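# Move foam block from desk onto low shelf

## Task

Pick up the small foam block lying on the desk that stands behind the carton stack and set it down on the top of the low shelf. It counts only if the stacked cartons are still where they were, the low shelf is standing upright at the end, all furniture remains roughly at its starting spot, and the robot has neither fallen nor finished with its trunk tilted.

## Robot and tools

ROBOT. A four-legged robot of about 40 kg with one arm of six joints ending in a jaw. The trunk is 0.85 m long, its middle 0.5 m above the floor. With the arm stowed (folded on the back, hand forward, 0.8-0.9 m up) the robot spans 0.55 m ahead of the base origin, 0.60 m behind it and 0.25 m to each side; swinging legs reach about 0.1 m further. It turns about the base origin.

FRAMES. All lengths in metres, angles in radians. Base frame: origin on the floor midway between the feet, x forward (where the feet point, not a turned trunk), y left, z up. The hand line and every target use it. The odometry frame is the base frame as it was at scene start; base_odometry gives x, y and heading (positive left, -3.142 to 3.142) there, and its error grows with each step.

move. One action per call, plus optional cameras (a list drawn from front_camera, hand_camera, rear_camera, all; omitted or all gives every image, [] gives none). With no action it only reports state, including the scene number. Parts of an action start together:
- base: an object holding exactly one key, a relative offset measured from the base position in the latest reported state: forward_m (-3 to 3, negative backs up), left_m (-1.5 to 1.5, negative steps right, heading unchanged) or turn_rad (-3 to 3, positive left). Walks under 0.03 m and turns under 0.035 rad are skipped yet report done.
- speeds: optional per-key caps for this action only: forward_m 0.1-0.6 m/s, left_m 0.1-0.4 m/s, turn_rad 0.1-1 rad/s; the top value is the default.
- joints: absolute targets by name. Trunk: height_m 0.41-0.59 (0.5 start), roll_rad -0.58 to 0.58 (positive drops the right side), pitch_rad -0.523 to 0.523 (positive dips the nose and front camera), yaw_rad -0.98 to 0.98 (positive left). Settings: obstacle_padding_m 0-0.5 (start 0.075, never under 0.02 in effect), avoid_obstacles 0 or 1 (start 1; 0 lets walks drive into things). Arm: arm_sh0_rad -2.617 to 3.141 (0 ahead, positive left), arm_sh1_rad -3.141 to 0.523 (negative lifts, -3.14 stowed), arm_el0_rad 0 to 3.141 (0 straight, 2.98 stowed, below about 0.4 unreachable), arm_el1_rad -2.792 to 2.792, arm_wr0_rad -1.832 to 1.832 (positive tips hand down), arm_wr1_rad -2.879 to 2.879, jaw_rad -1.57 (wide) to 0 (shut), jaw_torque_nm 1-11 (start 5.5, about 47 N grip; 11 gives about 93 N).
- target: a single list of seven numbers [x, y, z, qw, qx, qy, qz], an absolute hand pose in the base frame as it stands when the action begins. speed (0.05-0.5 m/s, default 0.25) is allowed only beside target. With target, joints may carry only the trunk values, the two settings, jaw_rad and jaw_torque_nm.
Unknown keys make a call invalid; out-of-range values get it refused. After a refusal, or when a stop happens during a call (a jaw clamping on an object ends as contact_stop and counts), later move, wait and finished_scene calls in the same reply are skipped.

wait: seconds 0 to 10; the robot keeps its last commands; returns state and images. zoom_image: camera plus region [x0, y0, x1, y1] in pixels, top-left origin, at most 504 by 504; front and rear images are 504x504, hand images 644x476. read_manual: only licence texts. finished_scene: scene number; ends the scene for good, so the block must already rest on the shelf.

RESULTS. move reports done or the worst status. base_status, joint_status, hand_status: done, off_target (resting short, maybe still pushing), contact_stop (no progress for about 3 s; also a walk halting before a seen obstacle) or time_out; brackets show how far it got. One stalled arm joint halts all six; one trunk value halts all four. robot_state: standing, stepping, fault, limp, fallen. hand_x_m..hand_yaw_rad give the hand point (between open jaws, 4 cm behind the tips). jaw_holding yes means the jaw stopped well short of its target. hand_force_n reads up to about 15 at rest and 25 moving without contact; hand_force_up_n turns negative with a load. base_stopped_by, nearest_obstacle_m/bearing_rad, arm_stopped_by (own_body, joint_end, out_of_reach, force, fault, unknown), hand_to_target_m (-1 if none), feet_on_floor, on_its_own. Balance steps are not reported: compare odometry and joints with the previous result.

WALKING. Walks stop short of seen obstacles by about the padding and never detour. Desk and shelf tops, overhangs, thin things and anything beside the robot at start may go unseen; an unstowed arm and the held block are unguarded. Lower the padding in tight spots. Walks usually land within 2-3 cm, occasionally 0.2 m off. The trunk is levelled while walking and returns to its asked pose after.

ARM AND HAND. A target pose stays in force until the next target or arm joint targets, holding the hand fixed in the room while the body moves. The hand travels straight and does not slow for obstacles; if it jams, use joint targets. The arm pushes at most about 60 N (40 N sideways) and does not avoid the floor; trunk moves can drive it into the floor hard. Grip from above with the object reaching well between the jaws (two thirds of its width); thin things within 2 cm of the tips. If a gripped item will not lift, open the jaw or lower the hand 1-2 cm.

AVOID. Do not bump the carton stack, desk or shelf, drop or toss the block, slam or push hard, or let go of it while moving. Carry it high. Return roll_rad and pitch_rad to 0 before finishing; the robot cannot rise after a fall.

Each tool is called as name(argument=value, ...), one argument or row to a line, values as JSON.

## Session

move(
)

move(
  base={"turn_rad": 1.57},
)

Scene clock: 0.00 s.
base_odometry: x=-0.001 y=+0.000 heading=+0.000
base_status: not commanded
joint_positions: height_m=+0.499 roll_rad=-0.001 pitch_rad=+0.005 yaw_rad=+0.003 obstacle_padding_m=+0.075 avoid_obstacles=+1.000 arm_sh0_rad=+0.000 arm_sh1_rad=-3.141 arm_el0_rad=+2.981 arm_el1_rad=+0.000 arm_wr0_rad=+0.000 arm_wr1_rad=+0.000 jaw_rad=-0.001 jaw_torque_nm=+5.500
joint_status: not commanded
robot_state: standing
hand_x_m: 0.503
hand_y_m: 0.000
hand_z_m: 0.854
hand_roll_rad: -0.003
hand_pitch_rad: -0.154
hand_yaw_rad: 0.002
jaw_holding: no
hand_force_n: 4
hand_force_up_n: 1
base_stopped_by: nothing
nearest_obstacle_m: 9.00
nearest_obstacle_bearing_rad: 0.00
arm_stopped_by: nothing
hand_to_target_m: -1.000
feet_on_floor: stepping
hand: x=+0.5027 y=+0.0004 z=+0.8537 quat_wxyz=(+0.997, -0.001, -0.077, +0.001) (m; base frame)
hand_status: not commanded
pictures: front_camera, hand_camera, rear_camera

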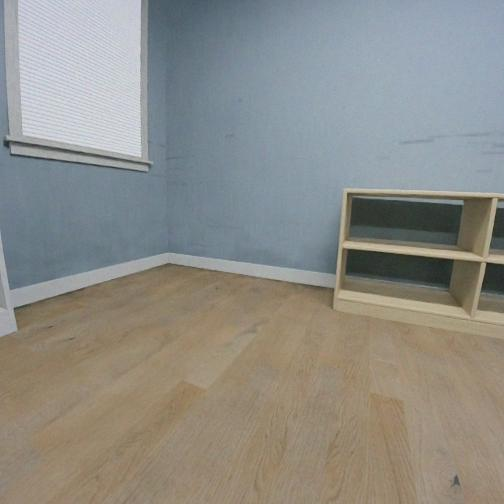

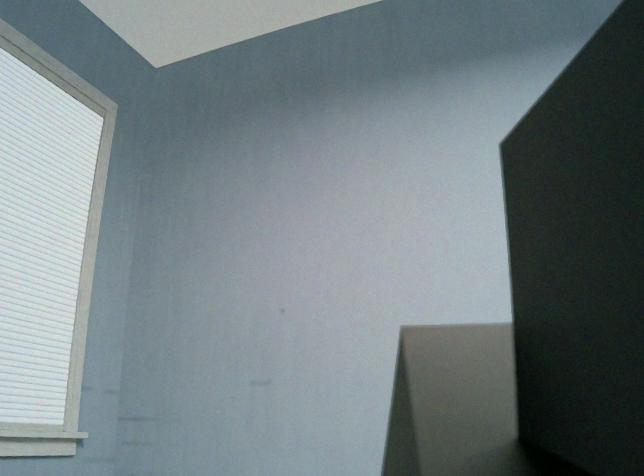

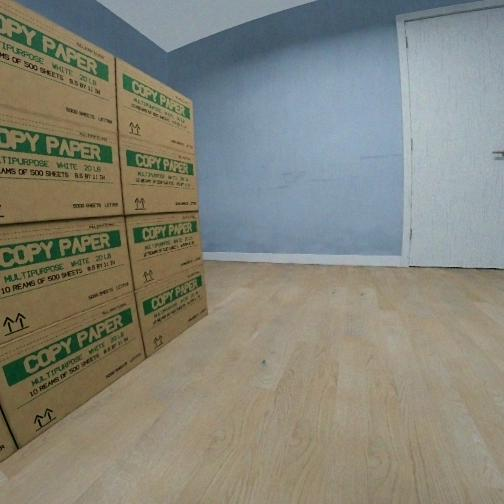

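Scene clock: 3.87 s.
move: done
base_odometry: x=-0.001 y=+0.001 heading=+1.572
base_status: done
joint_positions: height_m=+0.499 roll_rad=-0.005 pitch_rad=-0.013 yaw_rad=-0.002 obstacle_padding_m=+0.075 avoid_obstacles=+1.000 arm_sh0_rad=+0.001 arm_sh1_rad=-3.139 arm_el0_rad=+2.981 arm_el1_rad=+0.000 arm_wr0_rad=+0.001 arm_wr1_rad=+0.000 jaw_rad=-0.001 jaw_torque_nm=+5.500
joint_status: not commanded
robot_state: standing
hand_x_m: 0.498
hand_y_m: -0.001
hand_z_m: 0.862
hand_roll_rad: -0.007
hand_pitch_rad: -0.169
hand_yaw_rad: -0.002
jaw_holding: no
hand_force_n: 6
hand_force_up_n: 2
base_stopped_by: nothing
nearest_obstacle_m: 0.20
nearest_obstacle_bearing_rad: 2.63
arm_stopped_by: nothing
hand_to_target_m: -1.000
feet_on_floor: fl fr hl hr
hand: x=+0.4982 y=-0.0006 z=+0.8624 quat_wxyz=(+0.996, -0.004, -0.084, -0.001) (m; base frame)
hand_status: not commanded
pictures: front_camera, hand_camera, rear_camera

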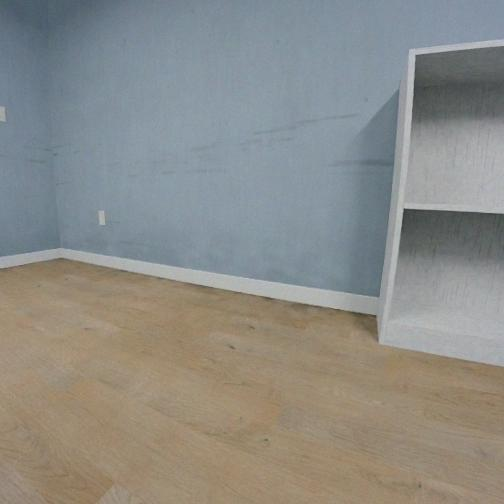

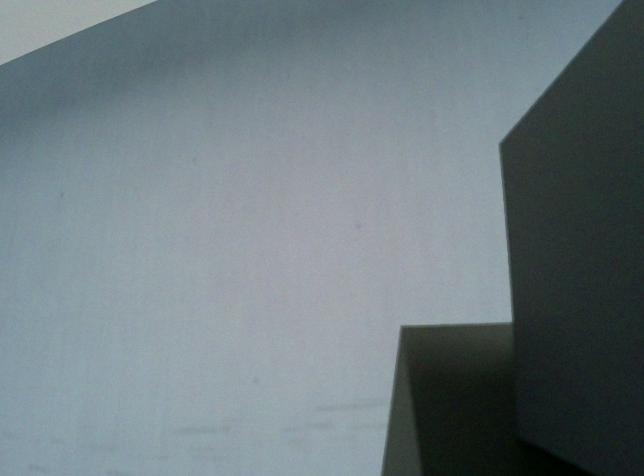

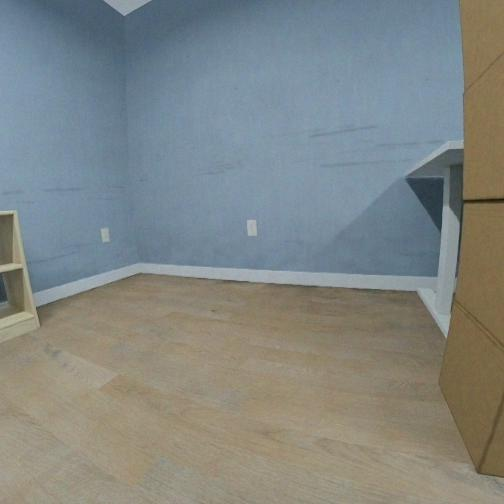

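move(
  base={"turn_rad": 1.13},
  joints={"obstacle_padding_m": 0.04},
)

move(
  base={"forward_m": -0.6},
)

Scene clock: 22.57 s.
move: done
base_odometry: x=-0.002 y=+0.000 heading=+2.704
base_status: done
joint_positions: height_m=+0.499 roll_rad=-0.006 pitch_rad=-0.013 yaw_rad=-0.001 obstacle_padding_m=+0.040 avoid_obstacles=+1.000 arm_sh0_rad=+0.001 arm_sh1_rad=-3.139 arm_el0_rad=+2.982 arm_el1_rad=+0.000 arm_wr0_rad=+0.002 arm_wr1_rad=+0.000 jaw_rad=-0.001 jaw_torque_nm=+5.500
joint_status: all done
robot_state: standing
hand_x_m: 0.498
hand_y_m: 0.000
hand_z_m: 0.861
hand_roll_rad: -0.008
hand_pitch_rad: -0.167
hand_yaw_rad: -0.001
jaw_holding: no
hand_force_n: 5
hand_force_up_n: 1
base_stopped_by: nothing
nearest_obstacle_m: 0.56
nearest_obstacle_bearing_rad: 1.45
arm_stopped_by: nothing
hand_to_target_m: -1.000
feet_on_floor: fl fr hl hr
hand: x=+0.4982 y=-0.0004 z=+0.8614 quat_wxyz=(+0.997, -0.004, -0.083, -0.001) (m; base frame)
hand_status: not commanded
pictures: front_camera, hand_camera, rear_camera

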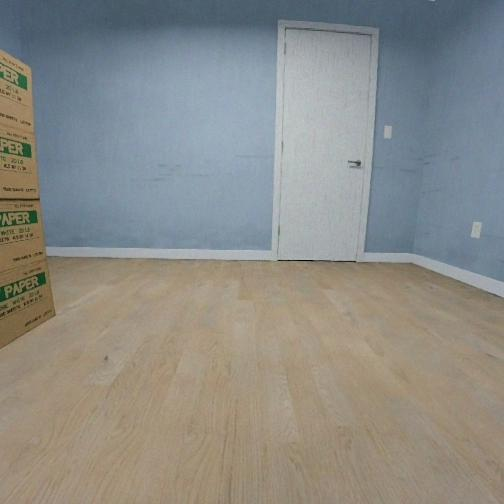

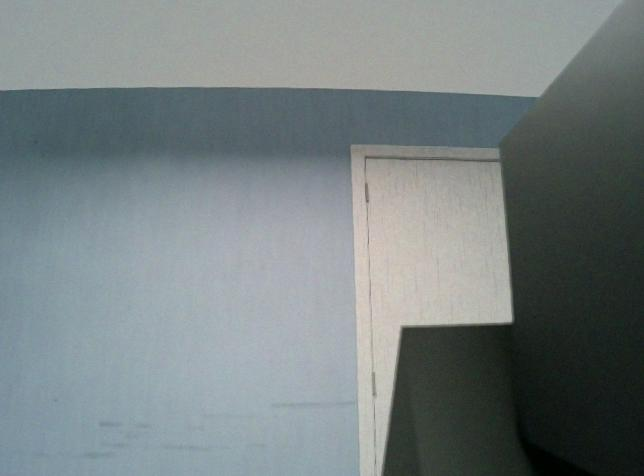

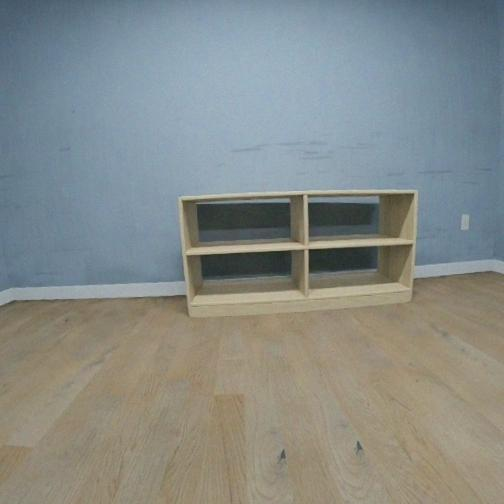

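Scene clock: 25.80 s.
move: done
base_odometry: x=+0.538 y=-0.256 heading=+2.701
base_status: done
joint_positions: height_m=+0.498 roll_rad=-0.007 pitch_rad=-0.002 yaw_rad=+0.004 obstacle_padding_m=+0.040 avoid_obstacles=+1.000 arm_sh0_rad=+0.000 arm_sh1_rad=-3.138 arm_el0_rad=+2.979 arm_el1_rad=+0.000 arm_wr0_rad=+0.001 arm_wr1_rad=+0.000 jaw_rad=-0.001 jaw_torque_nm=+5.500
joint_status: not commanded
robot_state: standing
hand_x_m: 0.500
hand_y_m: 0.002
hand_z_m: 0.857
hand_roll_rad: -0.009
hand_pitch_rad: -0.158
hand_yaw_rad: 0.004
jaw_holding: no
hand_force_n: 6
hand_force_up_n: 2
base_stopped_by: nothing
nearest_obstacle_m: 0.37
nearest_obstacle_bearing_rad: -2.86
arm_stopped_by: nothing
hand_to_target_m: -1.000
feet_on_floor: fl fr hl hr
hand: x=+0.5002 y=+0.0016 z=+0.8570 quat_wxyz=(+0.997, -0.004, -0.079, +0.002) (m; base frame)
hand_status: not commanded
pictures: front_camera, hand_camera, rear_camera

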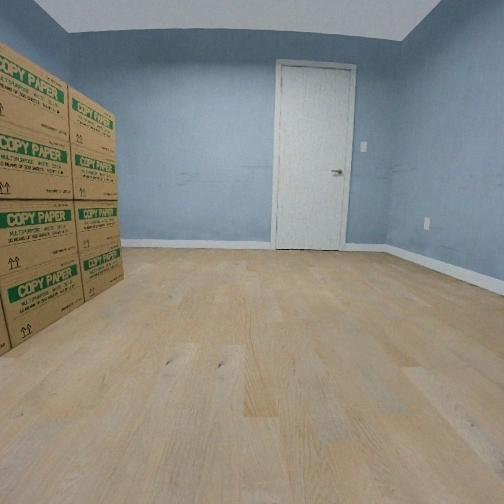

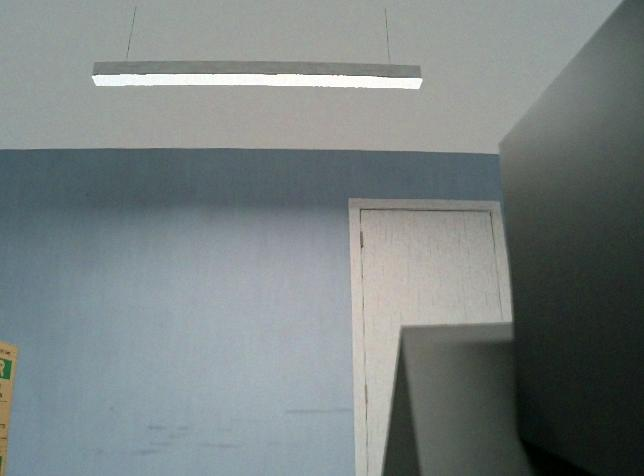

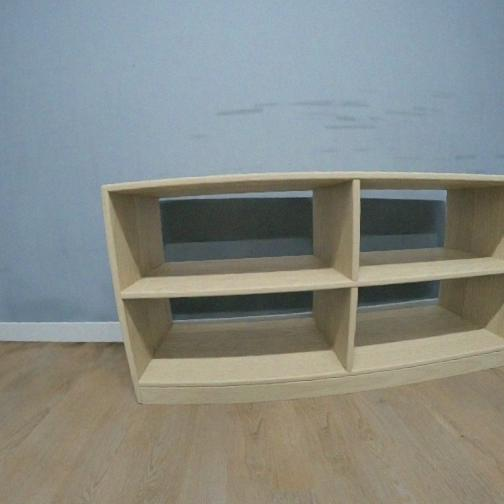

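move(
  base={"left_m": 1.45},
)

Scene clock: 35.07 s.
move: done
base_odometry: x=-0.082 y=-1.568 heading=+2.701
base_status: done
joint_positions: height_m=+0.498 roll_rad=-0.014 pitch_rad=+0.005 yaw_rad=+0.003 obstacle_padding_m=+0.040 avoid_obstacles=+1.000 arm_sh0_rad=+0.000 arm_sh1_rad=-3.140 arm_el0_rad=+2.982 arm_el1_rad=+0.000 arm_wr0_rad=+0.001 arm_wr1_rad=+0.000 jaw_rad=-0.001 jaw_torque_nm=+5.500
joint_status: not commanded
robot_state: standing
hand_x_m: 0.500
hand_y_m: 0.002
hand_z_m: 0.852
hand_roll_rad: -0.016
hand_pitch_rad: -0.151
hand_yaw_rad: 0.004
jaw_holding: no
hand_force_n: 5
hand_force_up_n: 1
base_stopped_by: nothing
nearest_obstacle_m: 0.08
nearest_obstacle_bearing_rad: -0.41
arm_stopped_by: nothing
hand_to_target_m: -1.000
feet_on_floor: fl fr hl hr
hand: x=+0.5001 y=+0.0018 z=+0.8523 quat_wxyz=(+0.997, -0.008, -0.076, +0.001) (m; base frame)
hand_status: not commanded
pictures: front_camera, hand_camera, rear_camera

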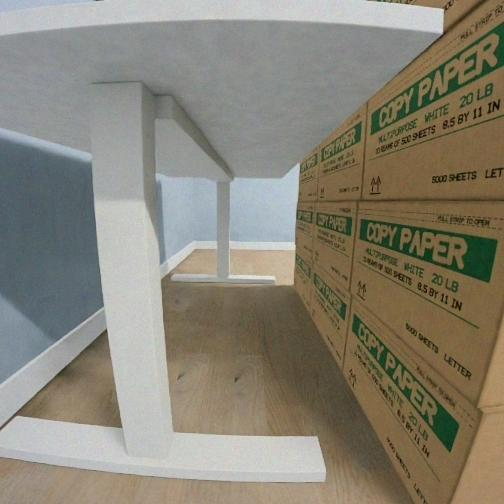

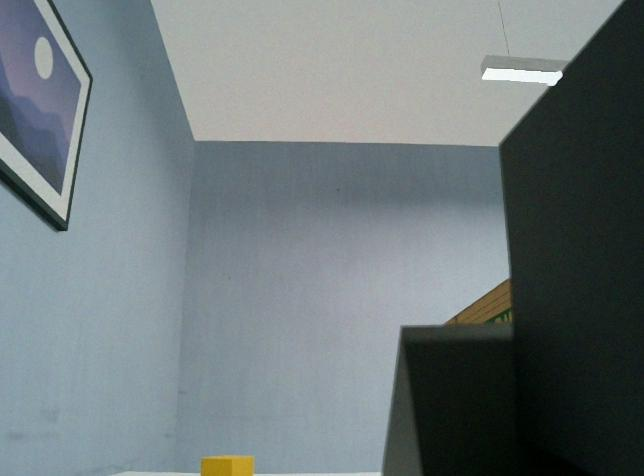

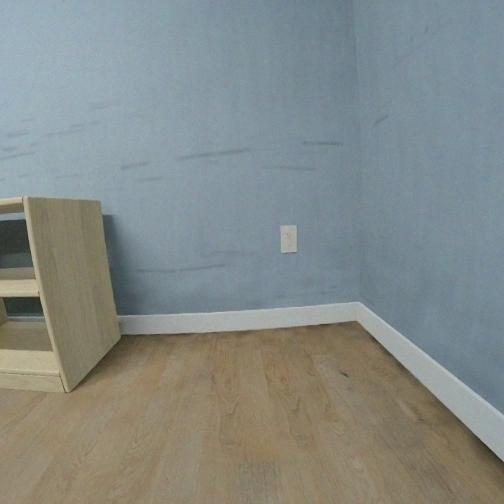

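move(
  joints={"arm_sh0_rad": 0.2, "arm_sh1_rad": -1.9, "arm_el0_rad": 1.5, "arm_wr0_rad": 1.3, "jaw_rad": -1.0},
  cameras=["hand_camera"],
)

Scene clock: 39.13 s.
move: done
base_odometry: x=-0.080 y=-1.569 heading=+2.701
base_status: not commanded
joint_positions: height_m=+0.499 roll_rad=-0.009 pitch_rad=+0.000 yaw_rad=+0.002 obstacle_padding_m=+0.040 avoid_obstacles=+1.000 arm_sh0_rad=+0.190 arm_sh1_rad=-1.907 arm_el0_rad=+1.512 arm_el1_rad=+0.000 arm_wr0_rad=+1.295 arm_wr1_rad=+0.000 jaw_rad=-1.001 jaw_torque_nm=+5.500
joint_status: all done
robot_state: standing
hand_x_m: 0.583
hand_y_m: 0.068
hand_z_m: 1.077
hand_roll_rad: -0.016
hand_pitch_rad: 0.902
hand_yaw_rad: 0.179
jaw_holding: no
hand_force_n: 1
hand_force_up_n: 0
base_stopped_by: nothing
nearest_obstacle_m: 0.08
nearest_obstacle_bearing_rad: -0.41
arm_stopped_by: nothing
hand_to_target_m: -1.000
feet_on_floor: fl fr hl hr
hand: x=+0.5830 y=+0.0678 z=+1.0775 quat_wxyz=(+0.896, -0.046, +0.433, +0.084) (m; base frame)
hand_status: not commanded
pictures: hand_camera

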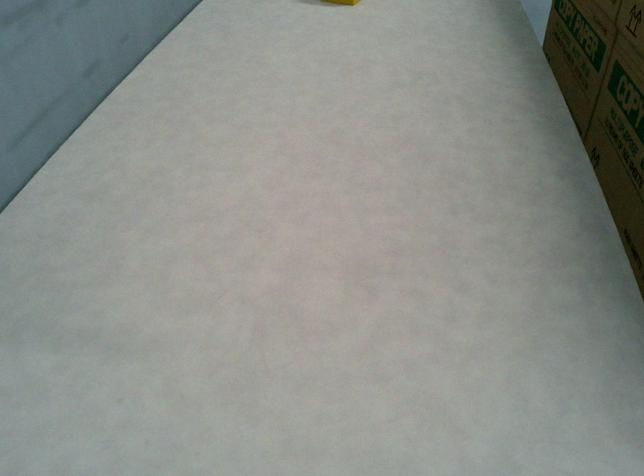

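move(
  joints={"arm_wr0_rad": 0.85},
  cameras=["hand_camera"],
)

Scene clock: 44.20 s.
move: done
base_odometry: x=-0.080 y=-1.569 heading=+2.701
base_status: not commanded
joint_positions: height_m=+0.499 roll_rad=-0.007 pitch_rad=-0.001 yaw_rad=+0.003 obstacle_padding_m=+0.040 avoid_obstacles=+1.000 arm_sh0_rad=+0.193 arm_sh1_rad=-1.902 arm_el0_rad=+1.505 arm_el1_rad=+0.000 arm_wr0_rad=+0.855 arm_wr1_rad=+0.000 jaw_rad=-1.001 jaw_torque_nm=+5.500
joint_status: all done
robot_state: standing
hand_x_m: 0.635
hand_y_m: 0.079
hand_z_m: 1.146
hand_roll_rad: -0.010
hand_pitch_rad: 0.459
hand_yaw_rad: 0.189
jaw_holding: no
hand_force_n: 2
hand_force_up_n: 0
base_stopped_by: nothing
nearest_obstacle_m: 0.08
nearest_obstacle_bearing_rad: -0.41
arm_stopped_by: nothing
hand_to_target_m: -1.000
feet_on_floor: fl fr hl hr
hand: x=+0.6355 y=+0.0788 z=+1.1457 quat_wxyz=(+0.969, -0.026, +0.226, +0.093) (m; base frame)
hand_status: not commanded
pictures: hand_camera

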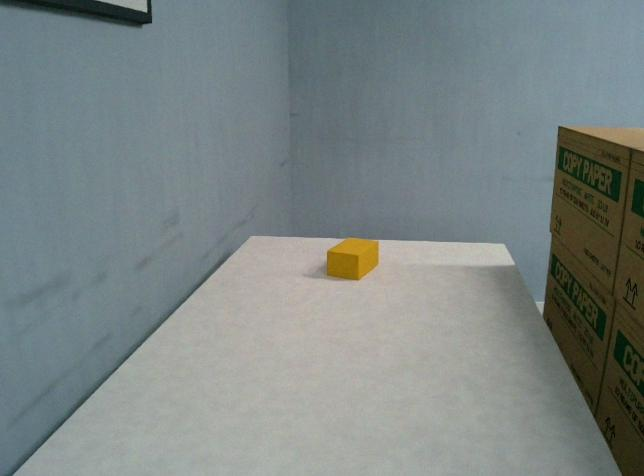

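move(
  base={"left_m": -1.4},
  cameras=[],
)

move(
  base={"forward_m": 2.8},
  cameras=[],
)

move(
  base={"turn_rad": 3.0},
)

Scene clock: 57.83 s.
move: done
base_odometry: x=+0.515 y=-0.302 heading=+2.698
base_status: done
joint_positions: height_m=+0.498 roll_rad=-0.014 pitch_rad=+0.000 yaw_rad=+0.005 obstacle_padding_m=+0.040 avoid_obstacles=+1.000 arm_sh0_rad=+0.201 arm_sh1_rad=-1.899 arm_el0_rad=+1.498 arm_el1_rad=+0.000 arm_wr0_rad=+0.851 arm_wr1_rad=+0.000 jaw_rad=-1.001 jaw_torque_nm=+5.500
joint_status: not commanded
robot_state: standing
hand_x_m: 0.633
hand_y_m: 0.087
hand_z_m: 1.147
hand_roll_rad: -0.017
hand_pitch_rad: 0.453
hand_yaw_rad: 0.197
jaw_holding: no
hand_force_n: 1
hand_force_up_n: 1
base_stopped_by: nothing
nearest_obstacle_m: 0.32
nearest_obstacle_bearing_rad: -2.96
arm_stopped_by: nothing
hand_to_target_m: -1.000
feet_on_floor: fl fr hl hr
hand: x=+0.6327 y=+0.0874 z=+1.1474 quat_wxyz=(+0.970, -0.030, +0.223, +0.098) (m; base frame)
hand_status: not commanded
pictures: none
No camera images: "cameras" was empty.

Scene clock: 66.17 s.
move: done
base_odometry: x=-2.017 y=+0.903 heading=+2.693
base_status: done
joint_positions: height_m=+0.498 roll_rad=-0.018 pitch_rad=+0.001 yaw_rad=+0.015 obstacle_padding_m=+0.040 avoid_obstacles=+1.000 arm_sh0_rad=+0.253 arm_sh1_rad=-2.317 arm_el0_rad=+1.732 arm_el1_rad=+0.009 arm_wr0_rad=+0.924 arm_wr1_rad=+0.009 jaw_rad=-0.982 jaw_torque_nm=+5.500
joint_status: not commanded
robot_state: standing
hand_x_m: 0.493
hand_y_m: 0.080
hand_z_m: 1.153
hand_roll_rad: -0.003
hand_pitch_rad: 0.345
hand_yaw_rad: 0.267
jaw_holding: no
hand_force_n: 53
hand_force_up_n: -13
base_stopped_by: unknown
nearest_obstacle_m: -0.05
nearest_obstacle_bearing_rad: -0.02
arm_stopped_by: force
hand_to_target_m: -1.000
feet_on_floor: fl fr hl hr
hand: x=+0.4933 y=+0.0796 z=+1.1529 quat_wxyz=(+0.976, -0.024, +0.170, +0.132) (m; base frame)
hand_status: not commanded
pictures: none
No camera images: "cameras" was empty.

Scene clock: 70.80 s.
move: contact_stop
base_odometry: x=-1.949 y=+0.915 heading=-3.141
base_status: turn_rad contact_stop (by the robot's own estimate: +0.449 of +3.000)
joint_positions: height_m=+0.498 roll_rad=-0.010 pitch_rad=-0.002 yaw_rad=+0.001 obstacle_padding_m=+0.040 avoid_obstacles=+1.000 arm_sh0_rad=+0.221 arm_sh1_rad=-1.921 arm_el0_rad=+1.491 arm_el1_rad=+0.001 arm_wr0_rad=+0.839 arm_wr1_rad=-0.003 jaw_rad=-1.035 jaw_torque_nm=+5.500
joint_status: not commanded
robot_state: standing
hand_x_m: 0.624
hand_y_m: 0.089
hand_z_m: 1.164
hand_roll_rad: -0.015
hand_pitch_rad: 0.409
hand_yaw_rad: 0.216
jaw_holding: no
hand_force_n: 10
hand_force_up_n: 6
base_stopped_by: obstacle
nearest_obstacle_m: -0.01
nearest_obstacle_bearing_rad: -0.34
arm_stopped_by: force
hand_to_target_m: -1.000
feet_on_floor: fl fr hl hr
hand: x=+0.6241 y=+0.0893 z=+1.1636 quat_wxyz=(+0.973, -0.029, +0.201, +0.107) (m; base frame)
hand_status: not commanded
pictures: front_camera, hand_camera, rear_camera

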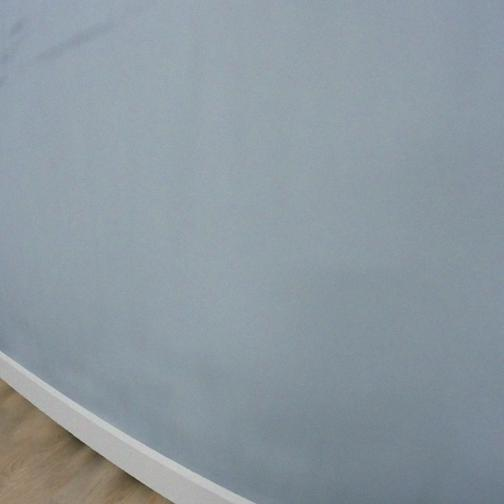

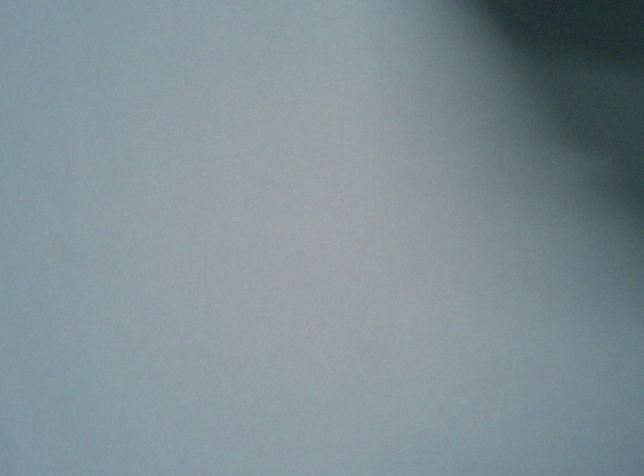

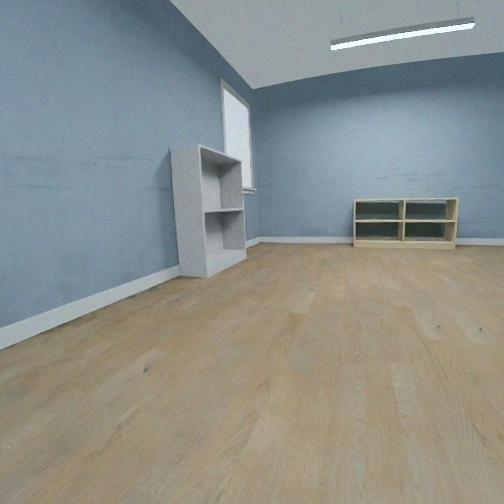

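move(
  base={"forward_m": -0.45},
  cameras=[],
)

move(
  base={"turn_rad": 2.6},
)

Scene clock: 75.80 s.
move: done
base_odometry: x=-1.501 y=+0.916 heading=-3.141
base_status: done
joint_positions: height_m=+0.499 roll_rad=-0.005 pitch_rad=-0.001 yaw_rad=-0.002 obstacle_padding_m=+0.040 avoid_obstacles=+1.000 arm_sh0_rad=+0.203 arm_sh1_rad=-1.899 arm_el0_rad=+1.499 arm_el1_rad=+0.001 arm_wr0_rad=+0.850 arm_wr1_rad=-0.003 jaw_rad=-1.001 jaw_torque_nm=+5.500
joint_status: not commanded
robot_state: standing
hand_x_m: 0.636
hand_y_m: 0.080
hand_z_m: 1.148
hand_roll_rad: -0.010
hand_pitch_rad: 0.452
hand_yaw_rad: 0.196
jaw_holding: no
hand_force_n: 2
hand_force_up_n: 1
base_stopped_by: nothing
nearest_obstacle_m: 0.37
nearest_obstacle_bearing_rad: -0.40
arm_stopped_by: force
hand_to_target_m: -1.000
feet_on_floor: fl fr hl hr
hand: x=+0.6365 y=+0.0799 z=+1.1481 quat_wxyz=(+0.970, -0.027, +0.223, +0.097) (m; base frame)
hand_status: not commanded
pictures: none
No camera images: "cameras" was empty.

Scene clock: 80.57 s.
move: done
base_odometry: x=-1.500 y=+0.914 heading=-0.537
base_status: done
joint_positions: height_m=+0.498 roll_rad=-0.005 pitch_rad=+0.002 yaw_rad=-0.005 obstacle_padding_m=+0.040 avoid_obstacles=+1.000 arm_sh0_rad=+0.203 arm_sh1_rad=-1.900 arm_el0_rad=+1.499 arm_el1_rad=+0.000 arm_wr0_rad=+0.850 arm_wr1_rad=-0.002 jaw_rad=-1.001 jaw_torque_nm=+5.500
joint_status: not commanded
robot_state: standing
hand_x_m: 0.632
hand_y_m: 0.077
hand_z_m: 1.147
hand_roll_rad: -0.009
hand_pitch_rad: 0.451
hand_yaw_rad: 0.193
jaw_holding: no
hand_force_n: 3
hand_force_up_n: 0
base_stopped_by: nothing
nearest_obstacle_m: 0.28
nearest_obstacle_bearing_rad: -2.91
arm_stopped_by: force
hand_to_target_m: -1.000
feet_on_floor: fl fr hl hr
hand: x=+0.6322 y=+0.0773 z=+1.1469 quat_wxyz=(+0.970, -0.026, +0.222, +0.095) (m; base frame)
hand_status: not commanded
pictures: front_camera, hand_camera, rear_camera

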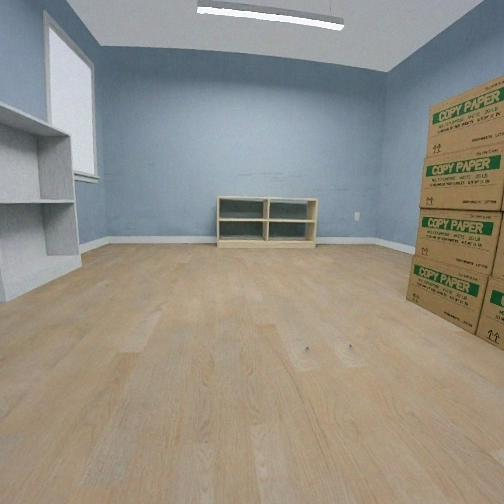

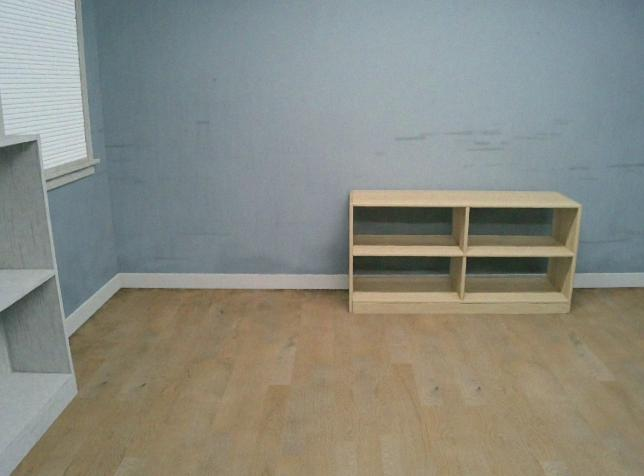

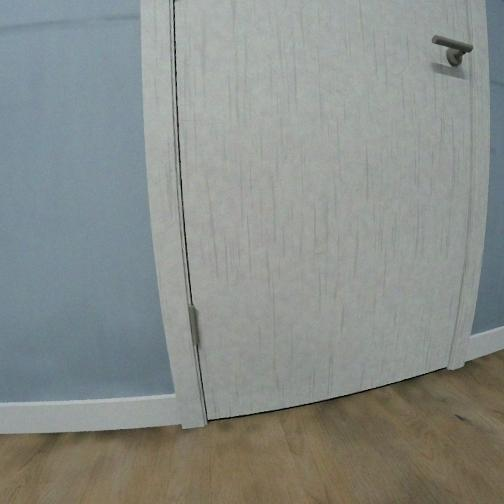

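move(
  base={"turn_rad": 0.1},
  joints={"arm_sh0_rad": 0.1, "arm_sh1_rad": -2.4, "arm_el0_rad": 2.0, "arm_wr0_rad": 0.85, "arm_wr1_rad": 0, "obstacle_padding_m": 0.03},
  cameras=[],
)

move(
  base={"forward_m": -0.22},
  speeds={"forward_m": 0.3},
  cameras=[],
)

move(
  base={"left_m": -0.6},
)

Scene clock: 96.20 s.
move: done
base_odometry: x=-1.496 y=+0.915 heading=-0.433
base_status: done
joint_positions: height_m=+0.499 roll_rad=+0.000 pitch_rad=+0.008 yaw_rad=-0.001 obstacle_padding_m=+0.030 avoid_obstacles=+1.000 arm_sh0_rad=+0.113 arm_sh1_rad=-2.397 arm_el0_rad=+1.998 arm_el1_rad=+0.000 arm_wr0_rad=+0.850 arm_wr1_rad=-0.002 jaw_rad=-1.001 jaw_torque_nm=+5.500
joint_status: all done
robot_state: standing
hand_x_m: 0.521
hand_y_m: 0.031
hand_z_m: 1.052
hand_roll_rad: -0.003
hand_pitch_rad: 0.459
hand_yaw_rad: 0.111
jaw_holding: no
hand_force_n: 3
hand_force_up_n: 1
base_stopped_by: nothing
nearest_obstacle_m: 0.32
nearest_obstacle_bearing_rad: 3.14
arm_stopped_by: nothing
hand_to_target_m: -1.000
feet_on_floor: fl fr hl hr
hand: x=+0.5205 y=+0.0305 z=+1.0522 quat_wxyz=(+0.972, -0.014, +0.227, +0.054) (m; base frame)
hand_status: not commanded
pictures: none
No camera images: "cameras" was empty.

Scene clock: 98.50 s.
move: done
base_odometry: x=-1.695 y=+1.005 heading=-0.434
base_status: done
joint_positions: height_m=+0.499 roll_rad=+0.004 pitch_rad=+0.009 yaw_rad=+0.000 obstacle_padding_m=+0.030 avoid_obstacles=+1.000 arm_sh0_rad=+0.107 arm_sh1_rad=-2.401 arm_el0_rad=+1.999 arm_el1_rad=+0.000 arm_wr0_rad=+0.850 arm_wr1_rad=-0.002 jaw_rad=-1.001 jaw_torque_nm=+5.500
joint_status: not commanded
robot_state: standing
hand_x_m: 0.522
hand_y_m: 0.028
hand_z_m: 1.052
hand_roll_rad: 0.002
hand_pitch_rad: 0.458
hand_yaw_rad: 0.107
jaw_holding: no
hand_force_n: 1
hand_force_up_n: 1
base_stopped_by: nothing
nearest_obstacle_m: 0.11
nearest_obstacle_bearing_rad: -3.14
arm_stopped_by: nothing
hand_to_target_m: -1.000
feet_on_floor: fl fr hl hr
hand: x=+0.5219 y=+0.0277 z=+1.0516 quat_wxyz=(+0.972, -0.011, +0.227, +0.052) (m; base frame)
hand_status: not commanded
pictures: none
No camera images: "cameras" was empty.

Scene clock: 101.93 s.
move: done
base_odometry: x=-1.947 y=+0.462 heading=-0.435
base_status: done
joint_positions: height_m=+0.498 roll_rad=-0.001 pitch_rad=+0.017 yaw_rad=+0.008 obstacle_padding_m=+0.030 avoid_obstacles=+1.000 arm_sh0_rad=+0.105 arm_sh1_rad=-2.402 arm_el0_rad=+2.000 arm_el1_rad=+0.000 arm_wr0_rad=+0.850 arm_wr1_rad=-0.002 jaw_rad=-1.001 jaw_torque_nm=+5.500
joint_status: not commanded
robot_state: standing
hand_x_m: 0.522
hand_y_m: 0.032
hand_z_m: 1.047
hand_roll_rad: -0.003
hand_pitch_rad: 0.466
hand_yaw_rad: 0.111
jaw_holding: no
hand_force_n: 1
hand_force_up_n: 1
base_stopped_by: nothing
nearest_obstacle_m: 0.06
nearest_obstacle_bearing_rad: -2.85
arm_stopped_by: nothing
hand_to_target_m: -1.000
feet_on_floor: fl fr hl hr
hand: x=+0.5224 y=+0.0323 z=+1.0468 quat_wxyz=(+0.971, -0.014, +0.230, +0.054) (m; base frame)
hand_status: not commanded
pictures: front_camera, hand_camera, rear_camera

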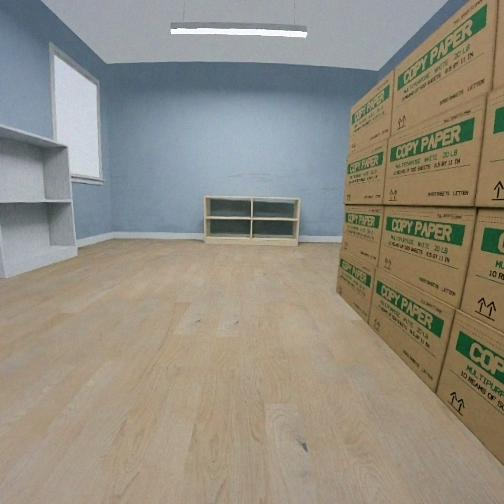

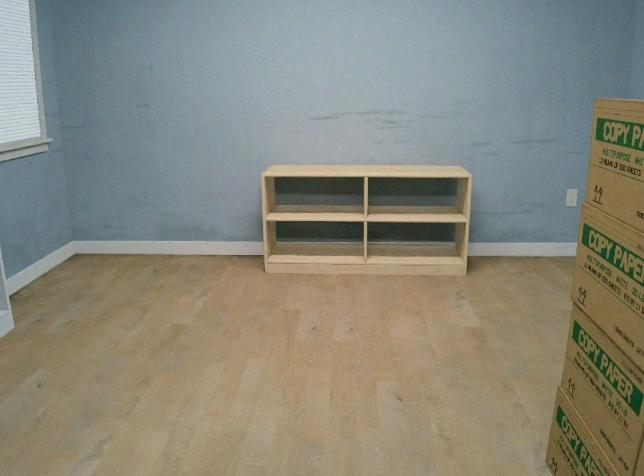

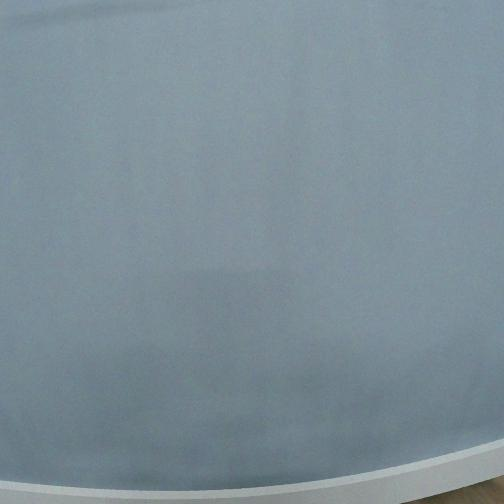

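move(
  base={"forward_m": 0.07},
  joints={"obstacle_padding_m": 0.02},
  cameras=[],
)

move(
  base={"turn_rad": -1.57},
)

Scene clock: 116.97 s.
move: done
base_odometry: x=-1.884 y=+0.433 heading=-0.436
base_status: done
joint_positions: height_m=+0.498 roll_rad=-0.001 pitch_rad=+0.010 yaw_rad=+0.004 obstacle_padding_m=+0.020 avoid_obstacles=+1.000 arm_sh0_rad=+0.103 arm_sh1_rad=-2.399 arm_el0_rad=+2.000 arm_el1_rad=+0.000 arm_wr0_rad=+0.850 arm_wr1_rad=-0.002 jaw_rad=-1.001 jaw_torque_nm=+5.500
joint_status: all done
robot_state: standing
hand_x_m: 0.520
hand_y_m: 0.031
hand_z_m: 1.050
hand_roll_rad: -0.004
hand_pitch_rad: 0.461
hand_yaw_rad: 0.105
jaw_holding: no
hand_force_n: 2
hand_force_up_n: 1
base_stopped_by: nothing
nearest_obstacle_m: 0.14
nearest_obstacle_bearing_rad: -2.74
arm_stopped_by: nothing
hand_to_target_m: -1.000
feet_on_floor: fl fr hl hr
hand: x=+0.5197 y=+0.0308 z=+1.0502 quat_wxyz=(+0.972, -0.014, +0.228, +0.051) (m; base frame)
hand_status: not commanded
pictures: none
No camera images: "cameras" was empty.

Scene clock: 121.33 s.
move: done
base_odometry: x=-1.896 y=+0.426 heading=-1.995
base_status: done
joint_positions: height_m=+0.499 roll_rad=-0.007 pitch_rad=+0.007 yaw_rad=-0.004 obstacle_padding_m=+0.020 avoid_obstacles=+1.000 arm_sh0_rad=+0.099 arm_sh1_rad=-2.400 arm_el0_rad=+1.998 arm_el1_rad=+0.001 arm_wr0_rad=+0.850 arm_wr1_rad=-0.002 jaw_rad=-1.001 jaw_torque_nm=+5.500
joint_status: not commanded
robot_state: standing
hand_x_m: 0.521
hand_y_m: 0.027
hand_z_m: 1.053
hand_roll_rad: -0.011
hand_pitch_rad: 0.457
hand_yaw_rad: 0.090
jaw_holding: no
hand_force_n: 2
hand_force_up_n: 1
base_stopped_by: nothing
nearest_obstacle_m: 0.17
nearest_obstacle_bearing_rad: 0.63
arm_stopped_by: nothing
hand_to_target_m: -1.000
feet_on_floor: fl fr hl hr
hand: x=+0.5213 y=+0.0270 z=+1.0530 quat_wxyz=(+0.973, -0.015, +0.226, +0.045) (m; base frame)
hand_status: not commanded
pictures: front_camera, hand_camera, rear_camera

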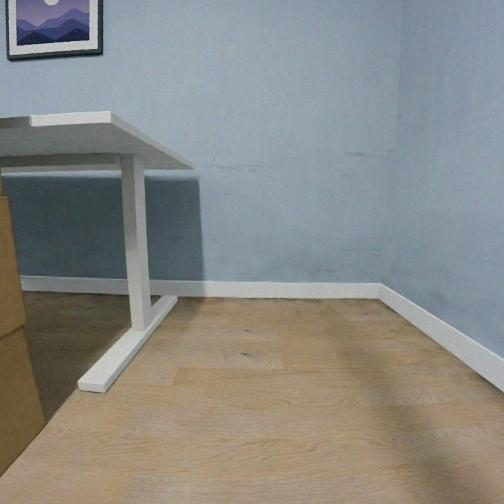

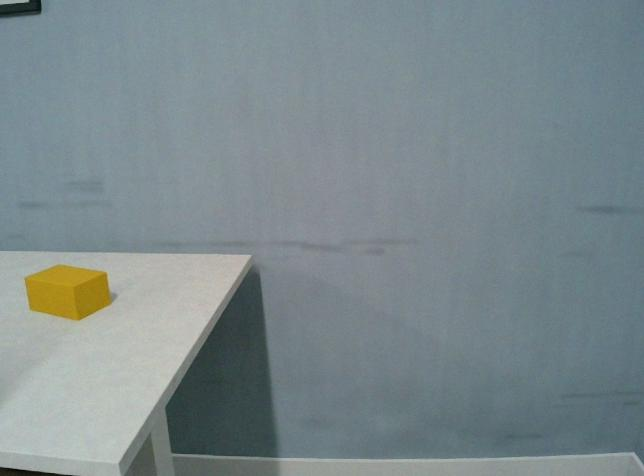

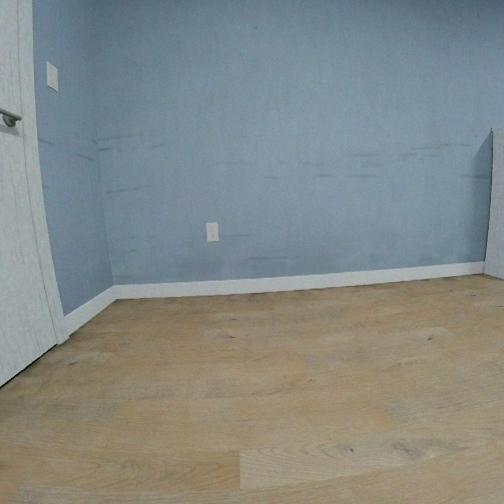

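move(
  base={"forward_m": 0.85},
  cameras=[],
)

move(
  base={"left_m": 0.1},
  speeds={"left_m": 0.2},
  cameras=["front_camera"],
)

move(
  joints={"arm_sh0_rad": 1.0, "arm_sh1_rad": -2.2, "arm_el0_rad": 1.7, "arm_wr0_rad": 1.45},
  cameras=["hand_camera"],
)

Scene clock: 134.43 s.
move: done
base_odometry: x=-2.246 y=-0.347 heading=-1.993
base_status: done
joint_positions: height_m=+0.498 roll_rad=-0.005 pitch_rad=+0.002 yaw_rad=+0.002 obstacle_padding_m=+0.020 avoid_obstacles=+1.000 arm_sh0_rad=+0.100 arm_sh1_rad=-2.399 arm_el0_rad=+1.999 arm_el1_rad=+0.000 arm_wr0_rad=+0.850 arm_wr1_rad=-0.002 jaw_rad=-1.001 jaw_torque_nm=+5.500
joint_status: not commanded
robot_state: standing
hand_x_m: 0.516
hand_y_m: 0.029
hand_z_m: 1.055
hand_roll_rad: -0.009
hand_pitch_rad: 0.454
hand_yaw_rad: 0.098
jaw_holding: no
hand_force_n: 2
hand_force_up_n: 1
base_stopped_by: nothing
nearest_obstacle_m: 0.14
nearest_obstacle_bearing_rad: 0.76
arm_stopped_by: nothing
hand_to_target_m: -1.000
feet_on_floor: fl fr hl hr
hand: x=+0.5160 y=+0.0294 z=+1.0546 quat_wxyz=(+0.973, -0.015, +0.224, +0.049) (m; base frame)
hand_status: not commanded
pictures: none
No camera images: "cameras" was empty.

Scene clock: 136.23 s.
move: done
base_odometry: x=-2.154 y=-0.389 heading=-1.995
base_status: done
joint_positions: height_m=+0.498 roll_rad=-0.004 pitch_rad=+0.004 yaw_rad=+0.005 obstacle_padding_m=+0.020 avoid_obstacles=+1.000 arm_sh0_rad=+0.100 arm_sh1_rad=-2.399 arm_el0_rad=+1.999 arm_el1_rad=+0.000 arm_wr0_rad=+0.850 arm_wr1_rad=-0.002 jaw_rad=-1.001 jaw_torque_nm=+5.500
joint_status: not commanded
robot_state: standing
hand_x_m: 0.519
hand_y_m: 0.030
hand_z_m: 1.054
hand_roll_rad: -0.008
hand_pitch_rad: 0.454
hand_yaw_rad: 0.101
jaw_holding: no
hand_force_n: 1
hand_force_up_n: 1
base_stopped_by: nothing
nearest_obstacle_m: 0.04
nearest_obstacle_bearing_rad: 0.64
arm_stopped_by: nothing
hand_to_target_m: -1.000
feet_on_floor: fl fr hl hr
hand: x=+0.5189 y=+0.0300 z=+1.0543 quat_wxyz=(+0.973, -0.015, +0.225, +0.050) (m; base frame)
hand_status: not commanded
pictures: front_camera

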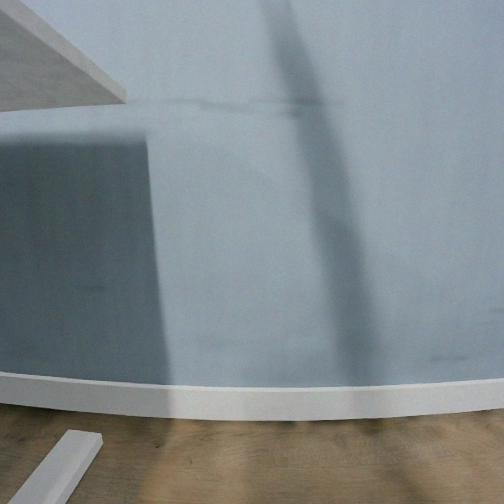

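Scene clock: 137.97 s.
move: done
base_odometry: x=-2.154 y=-0.389 heading=-1.995
base_status: not commanded
joint_positions: height_m=+0.499 roll_rad=-0.006 pitch_rad=+0.005 yaw_rad=+0.005 obstacle_padding_m=+0.020 avoid_obstacles=+1.000 arm_sh0_rad=+0.987 arm_sh1_rad=-2.207 arm_el0_rad=+1.711 arm_el1_rad=+0.000 arm_wr0_rad=+1.445 arm_wr1_rad=-0.002 jaw_rad=-1.001 jaw_torque_nm=+5.500
joint_status: all done
robot_state: standing
hand_x_m: 0.378
hand_y_m: 0.196
hand_z_m: 1.055
hand_roll_rad: -0.004
hand_pitch_rad: 0.957
hand_yaw_rad: 0.989
jaw_holding: no
hand_force_n: 2
hand_force_up_n: 0
base_stopped_by: nothing
nearest_obstacle_m: 0.04
nearest_obstacle_bearing_rad: 0.64
arm_stopped_by: nothing
hand_to_target_m: -1.000
feet_on_floor: fl fr hl hr
hand: x=+0.3779 y=+0.1965 z=+1.0547 quat_wxyz=(+0.781, -0.220, +0.404, +0.422) (m; base frame)
hand_status: not commanded
pictures: hand_camera

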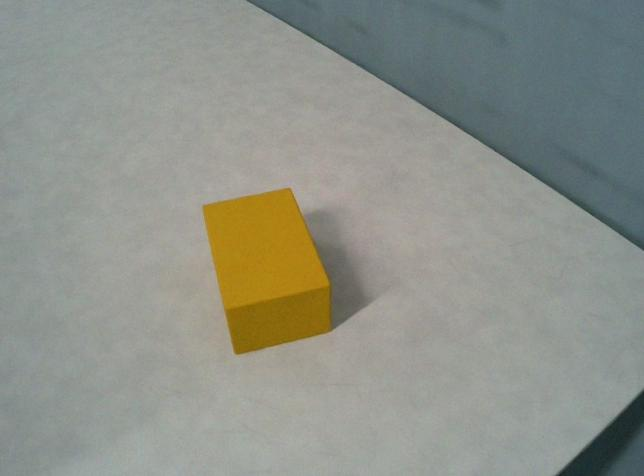

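move(
  target=[0.40, 0.46, 0.94, 0.702, 0.0846, 0.702, -0.0846],
  cameras=["hand_camera"],
)

Scene clock: 148.90 s.
move: done
base_odometry: x=-2.157 y=-0.387 heading=-1.995
base_status: not commanded
joint_positions: height_m=+0.499 roll_rad=-0.008 pitch_rad=+0.005 yaw_rad=+0.002 obstacle_padding_m=+0.020 avoid_obstacles=+1.000 arm_sh0_rad=+1.257 arm_sh1_rad=-1.147 arm_el0_rad=+0.970 arm_el1_rad=-0.005 arm_wr0_rad=+1.742 arm_wr1_rad=+1.489 jaw_rad=-1.001 jaw_torque_nm=+5.500
joint_status: not commanded
robot_state: standing
hand_x_m: 0.398
hand_y_m: 0.456
hand_z_m: 0.939
hand_roll_rad: -0.876
hand_pitch_rad: 1.565
hand_yaw_rad: -1.109
jaw_holding: no
hand_force_n: 3
hand_force_up_n: 0
base_stopped_by: nothing
nearest_obstacle_m: 0.04
nearest_obstacle_bearing_rad: 0.64
arm_stopped_by: nothing
hand_to_target_m: 0.008
feet_on_floor: fl fr hl hr
hand: x=+0.3983 y=+0.4563 z=+0.9389 quat_wxyz=(+0.703, +0.080, +0.701, -0.084) (m; base frame)
hand_status: done (0.008 m and 0.6 deg from the pose sent, 0.288 m and 77.9 deg at the start)
pictures: hand_camera

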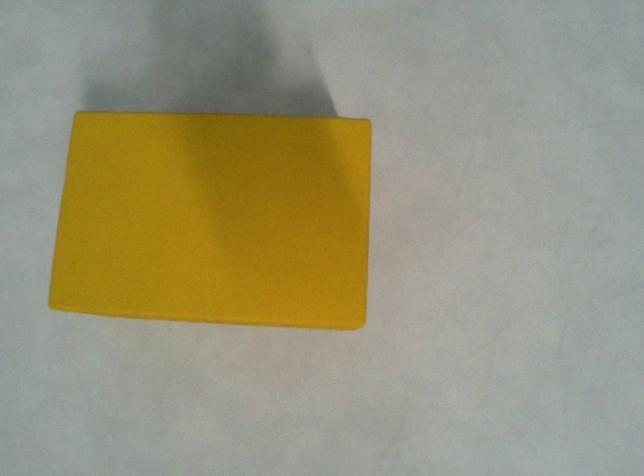

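move(
  joints={"height_m": 0.55},
  target=[0.452, 0.529, 0.91, 0.7004, 0.0969, 0.7004, -0.0969],
  cameras=["hand_camera"],
)

Scene clock: 157.77 s.
move: done
base_odometry: x=-2.159 y=-0.389 heading=-1.995
base_status: not commanded
joint_positions: height_m=+0.548 roll_rad=-0.008 pitch_rad=+0.004 yaw_rad=+0.000 obstacle_padding_m=+0.020 avoid_obstacles=+1.000 arm_sh0_rad=+1.213 arm_sh1_rad=-0.842 arm_el0_rad=+0.728 arm_el1_rad=-0.004 arm_wr0_rad=+1.684 arm_wr1_rad=+1.490 jaw_rad=-1.000 jaw_torque_nm=+5.500
joint_status: all done
robot_state: standing
hand_x_m: 0.445
hand_y_m: 0.524
hand_z_m: 0.908
hand_roll_rad: -1.280
hand_pitch_rad: 1.561
hand_yaw_rad: -1.559
jaw_holding: no
hand_force_n: 3
hand_force_up_n: 0
base_stopped_by: nothing
nearest_obstacle_m: 0.04
nearest_obstacle_bearing_rad: 0.64
arm_stopped_by: nothing
hand_to_target_m: 0.006
feet_on_floor: fl fr hl hr
hand: x=+0.4446 y=+0.5240 z=+0.9079 quat_wxyz=(+0.701, +0.095, +0.700, -0.102) (m; base frame)
hand_status: done (0.006 m and 0.6 deg from the pose sent, 0.095 m and 2.5 deg at the start)
pictures: hand_camera

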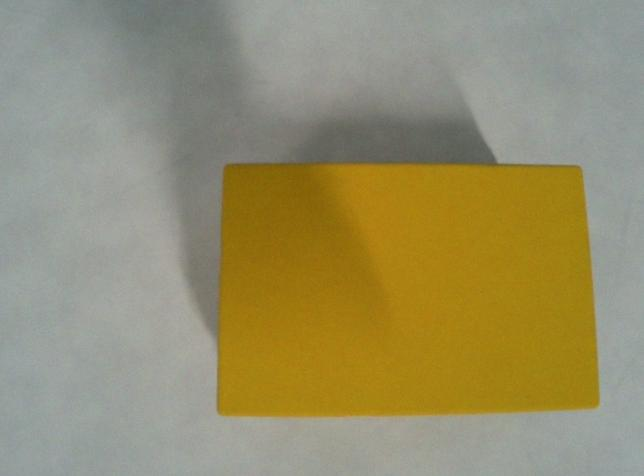

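move(
  target=[0.465, 0.545, 0.812, 0.7004, 0.0969, 0.7004, -0.0969],
  speed=0.1,
  cameras=["hand_camera"],
)

Scene clock: 164.70 s.
move: done
base_odometry: x=-2.159 y=-0.389 heading=-1.995
base_status: not commanded
joint_positions: height_m=+0.548 roll_rad=-0.008 pitch_rad=+0.004 yaw_rad=-0.001 obstacle_padding_m=+0.020 avoid_obstacles=+1.000 arm_sh0_rad=+1.194 arm_sh1_rad=-0.769 arm_el0_rad=+0.846 arm_el1_rad=-0.003 arm_wr0_rad=+1.480 arm_wr1_rad=+1.473 jaw_rad=-1.001 jaw_torque_nm=+5.500
joint_status: not commanded
robot_state: standing
hand_x_m: 0.466
hand_y_m: 0.549
hand_z_m: 0.814
hand_roll_rad: 0.788
hand_pitch_rad: 1.565
hand_yaw_rad: 0.508
jaw_holding: no
hand_force_n: 3
hand_force_up_n: -1
base_stopped_by: nothing
nearest_obstacle_m: 0.04
nearest_obstacle_bearing_rad: 0.64
arm_stopped_by: nothing
hand_to_target_m: 0.005
feet_on_floor: fl fr hl hr
hand: x=+0.4659 y=+0.5491 z=+0.8142 quat_wxyz=(+0.702, +0.100, +0.699, -0.097) (m; base frame)
hand_status: done (0.005 m and 0.4 deg from the pose sent, 0.100 m and 0.6 deg at the start)
pictures: hand_camera

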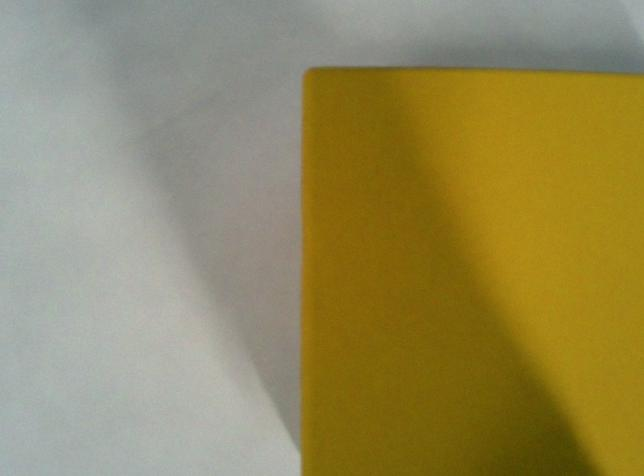

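move(
  joints={"jaw_rad": 0},
  cameras=[],
)

move(
  target=[0.44, 0.5, 0.94, 0.7004, 0.0969, 0.7004, -0.0969],
  speed=0.15,
  cameras=["hand_camera"],
)

Scene clock: 171.80 s.
move: contact_stop
base_odometry: x=-2.159 y=-0.389 heading=-1.995
base_status: not commanded
joint_positions: height_m=+0.549 roll_rad=-0.006 pitch_rad=+0.004 yaw_rad=-0.002 obstacle_padding_m=+0.020 avoid_obstacles=+1.000 arm_sh0_rad=+1.193 arm_sh1_rad=-0.777 arm_el0_rad=+0.859 arm_el1_rad=-0.006 arm_wr0_rad=+1.474 arm_wr1_rad=+1.471 jaw_rad=-0.685 jaw_torque_nm=+5.500
joint_status: jaw_rad contact_stop (moved +0.315 of +1.001)
robot_state: standing
hand_x_m: 0.468
hand_y_m: 0.546
hand_z_m: 0.816
hand_roll_rad: 0.775
hand_pitch_rad: 1.561
hand_yaw_rad: 0.494
jaw_holding: yes
hand_force_n: 3
hand_force_up_n: 1
base_stopped_by: nothing
nearest_obstacle_m: 0.04
nearest_obstacle_bearing_rad: 0.64
arm_stopped_by: nothing
hand_to_target_m: 0.005
feet_on_floor: fl fr hl hr
hand: x=+0.4677 y=+0.5460 z=+0.8156 quat_wxyz=(+0.703, +0.101, +0.697, -0.097) (m; base frame)
hand_status: not commanded
pictures: none
No camera images: "cameras" was empty.

not run: a stop came earlier in this reply.


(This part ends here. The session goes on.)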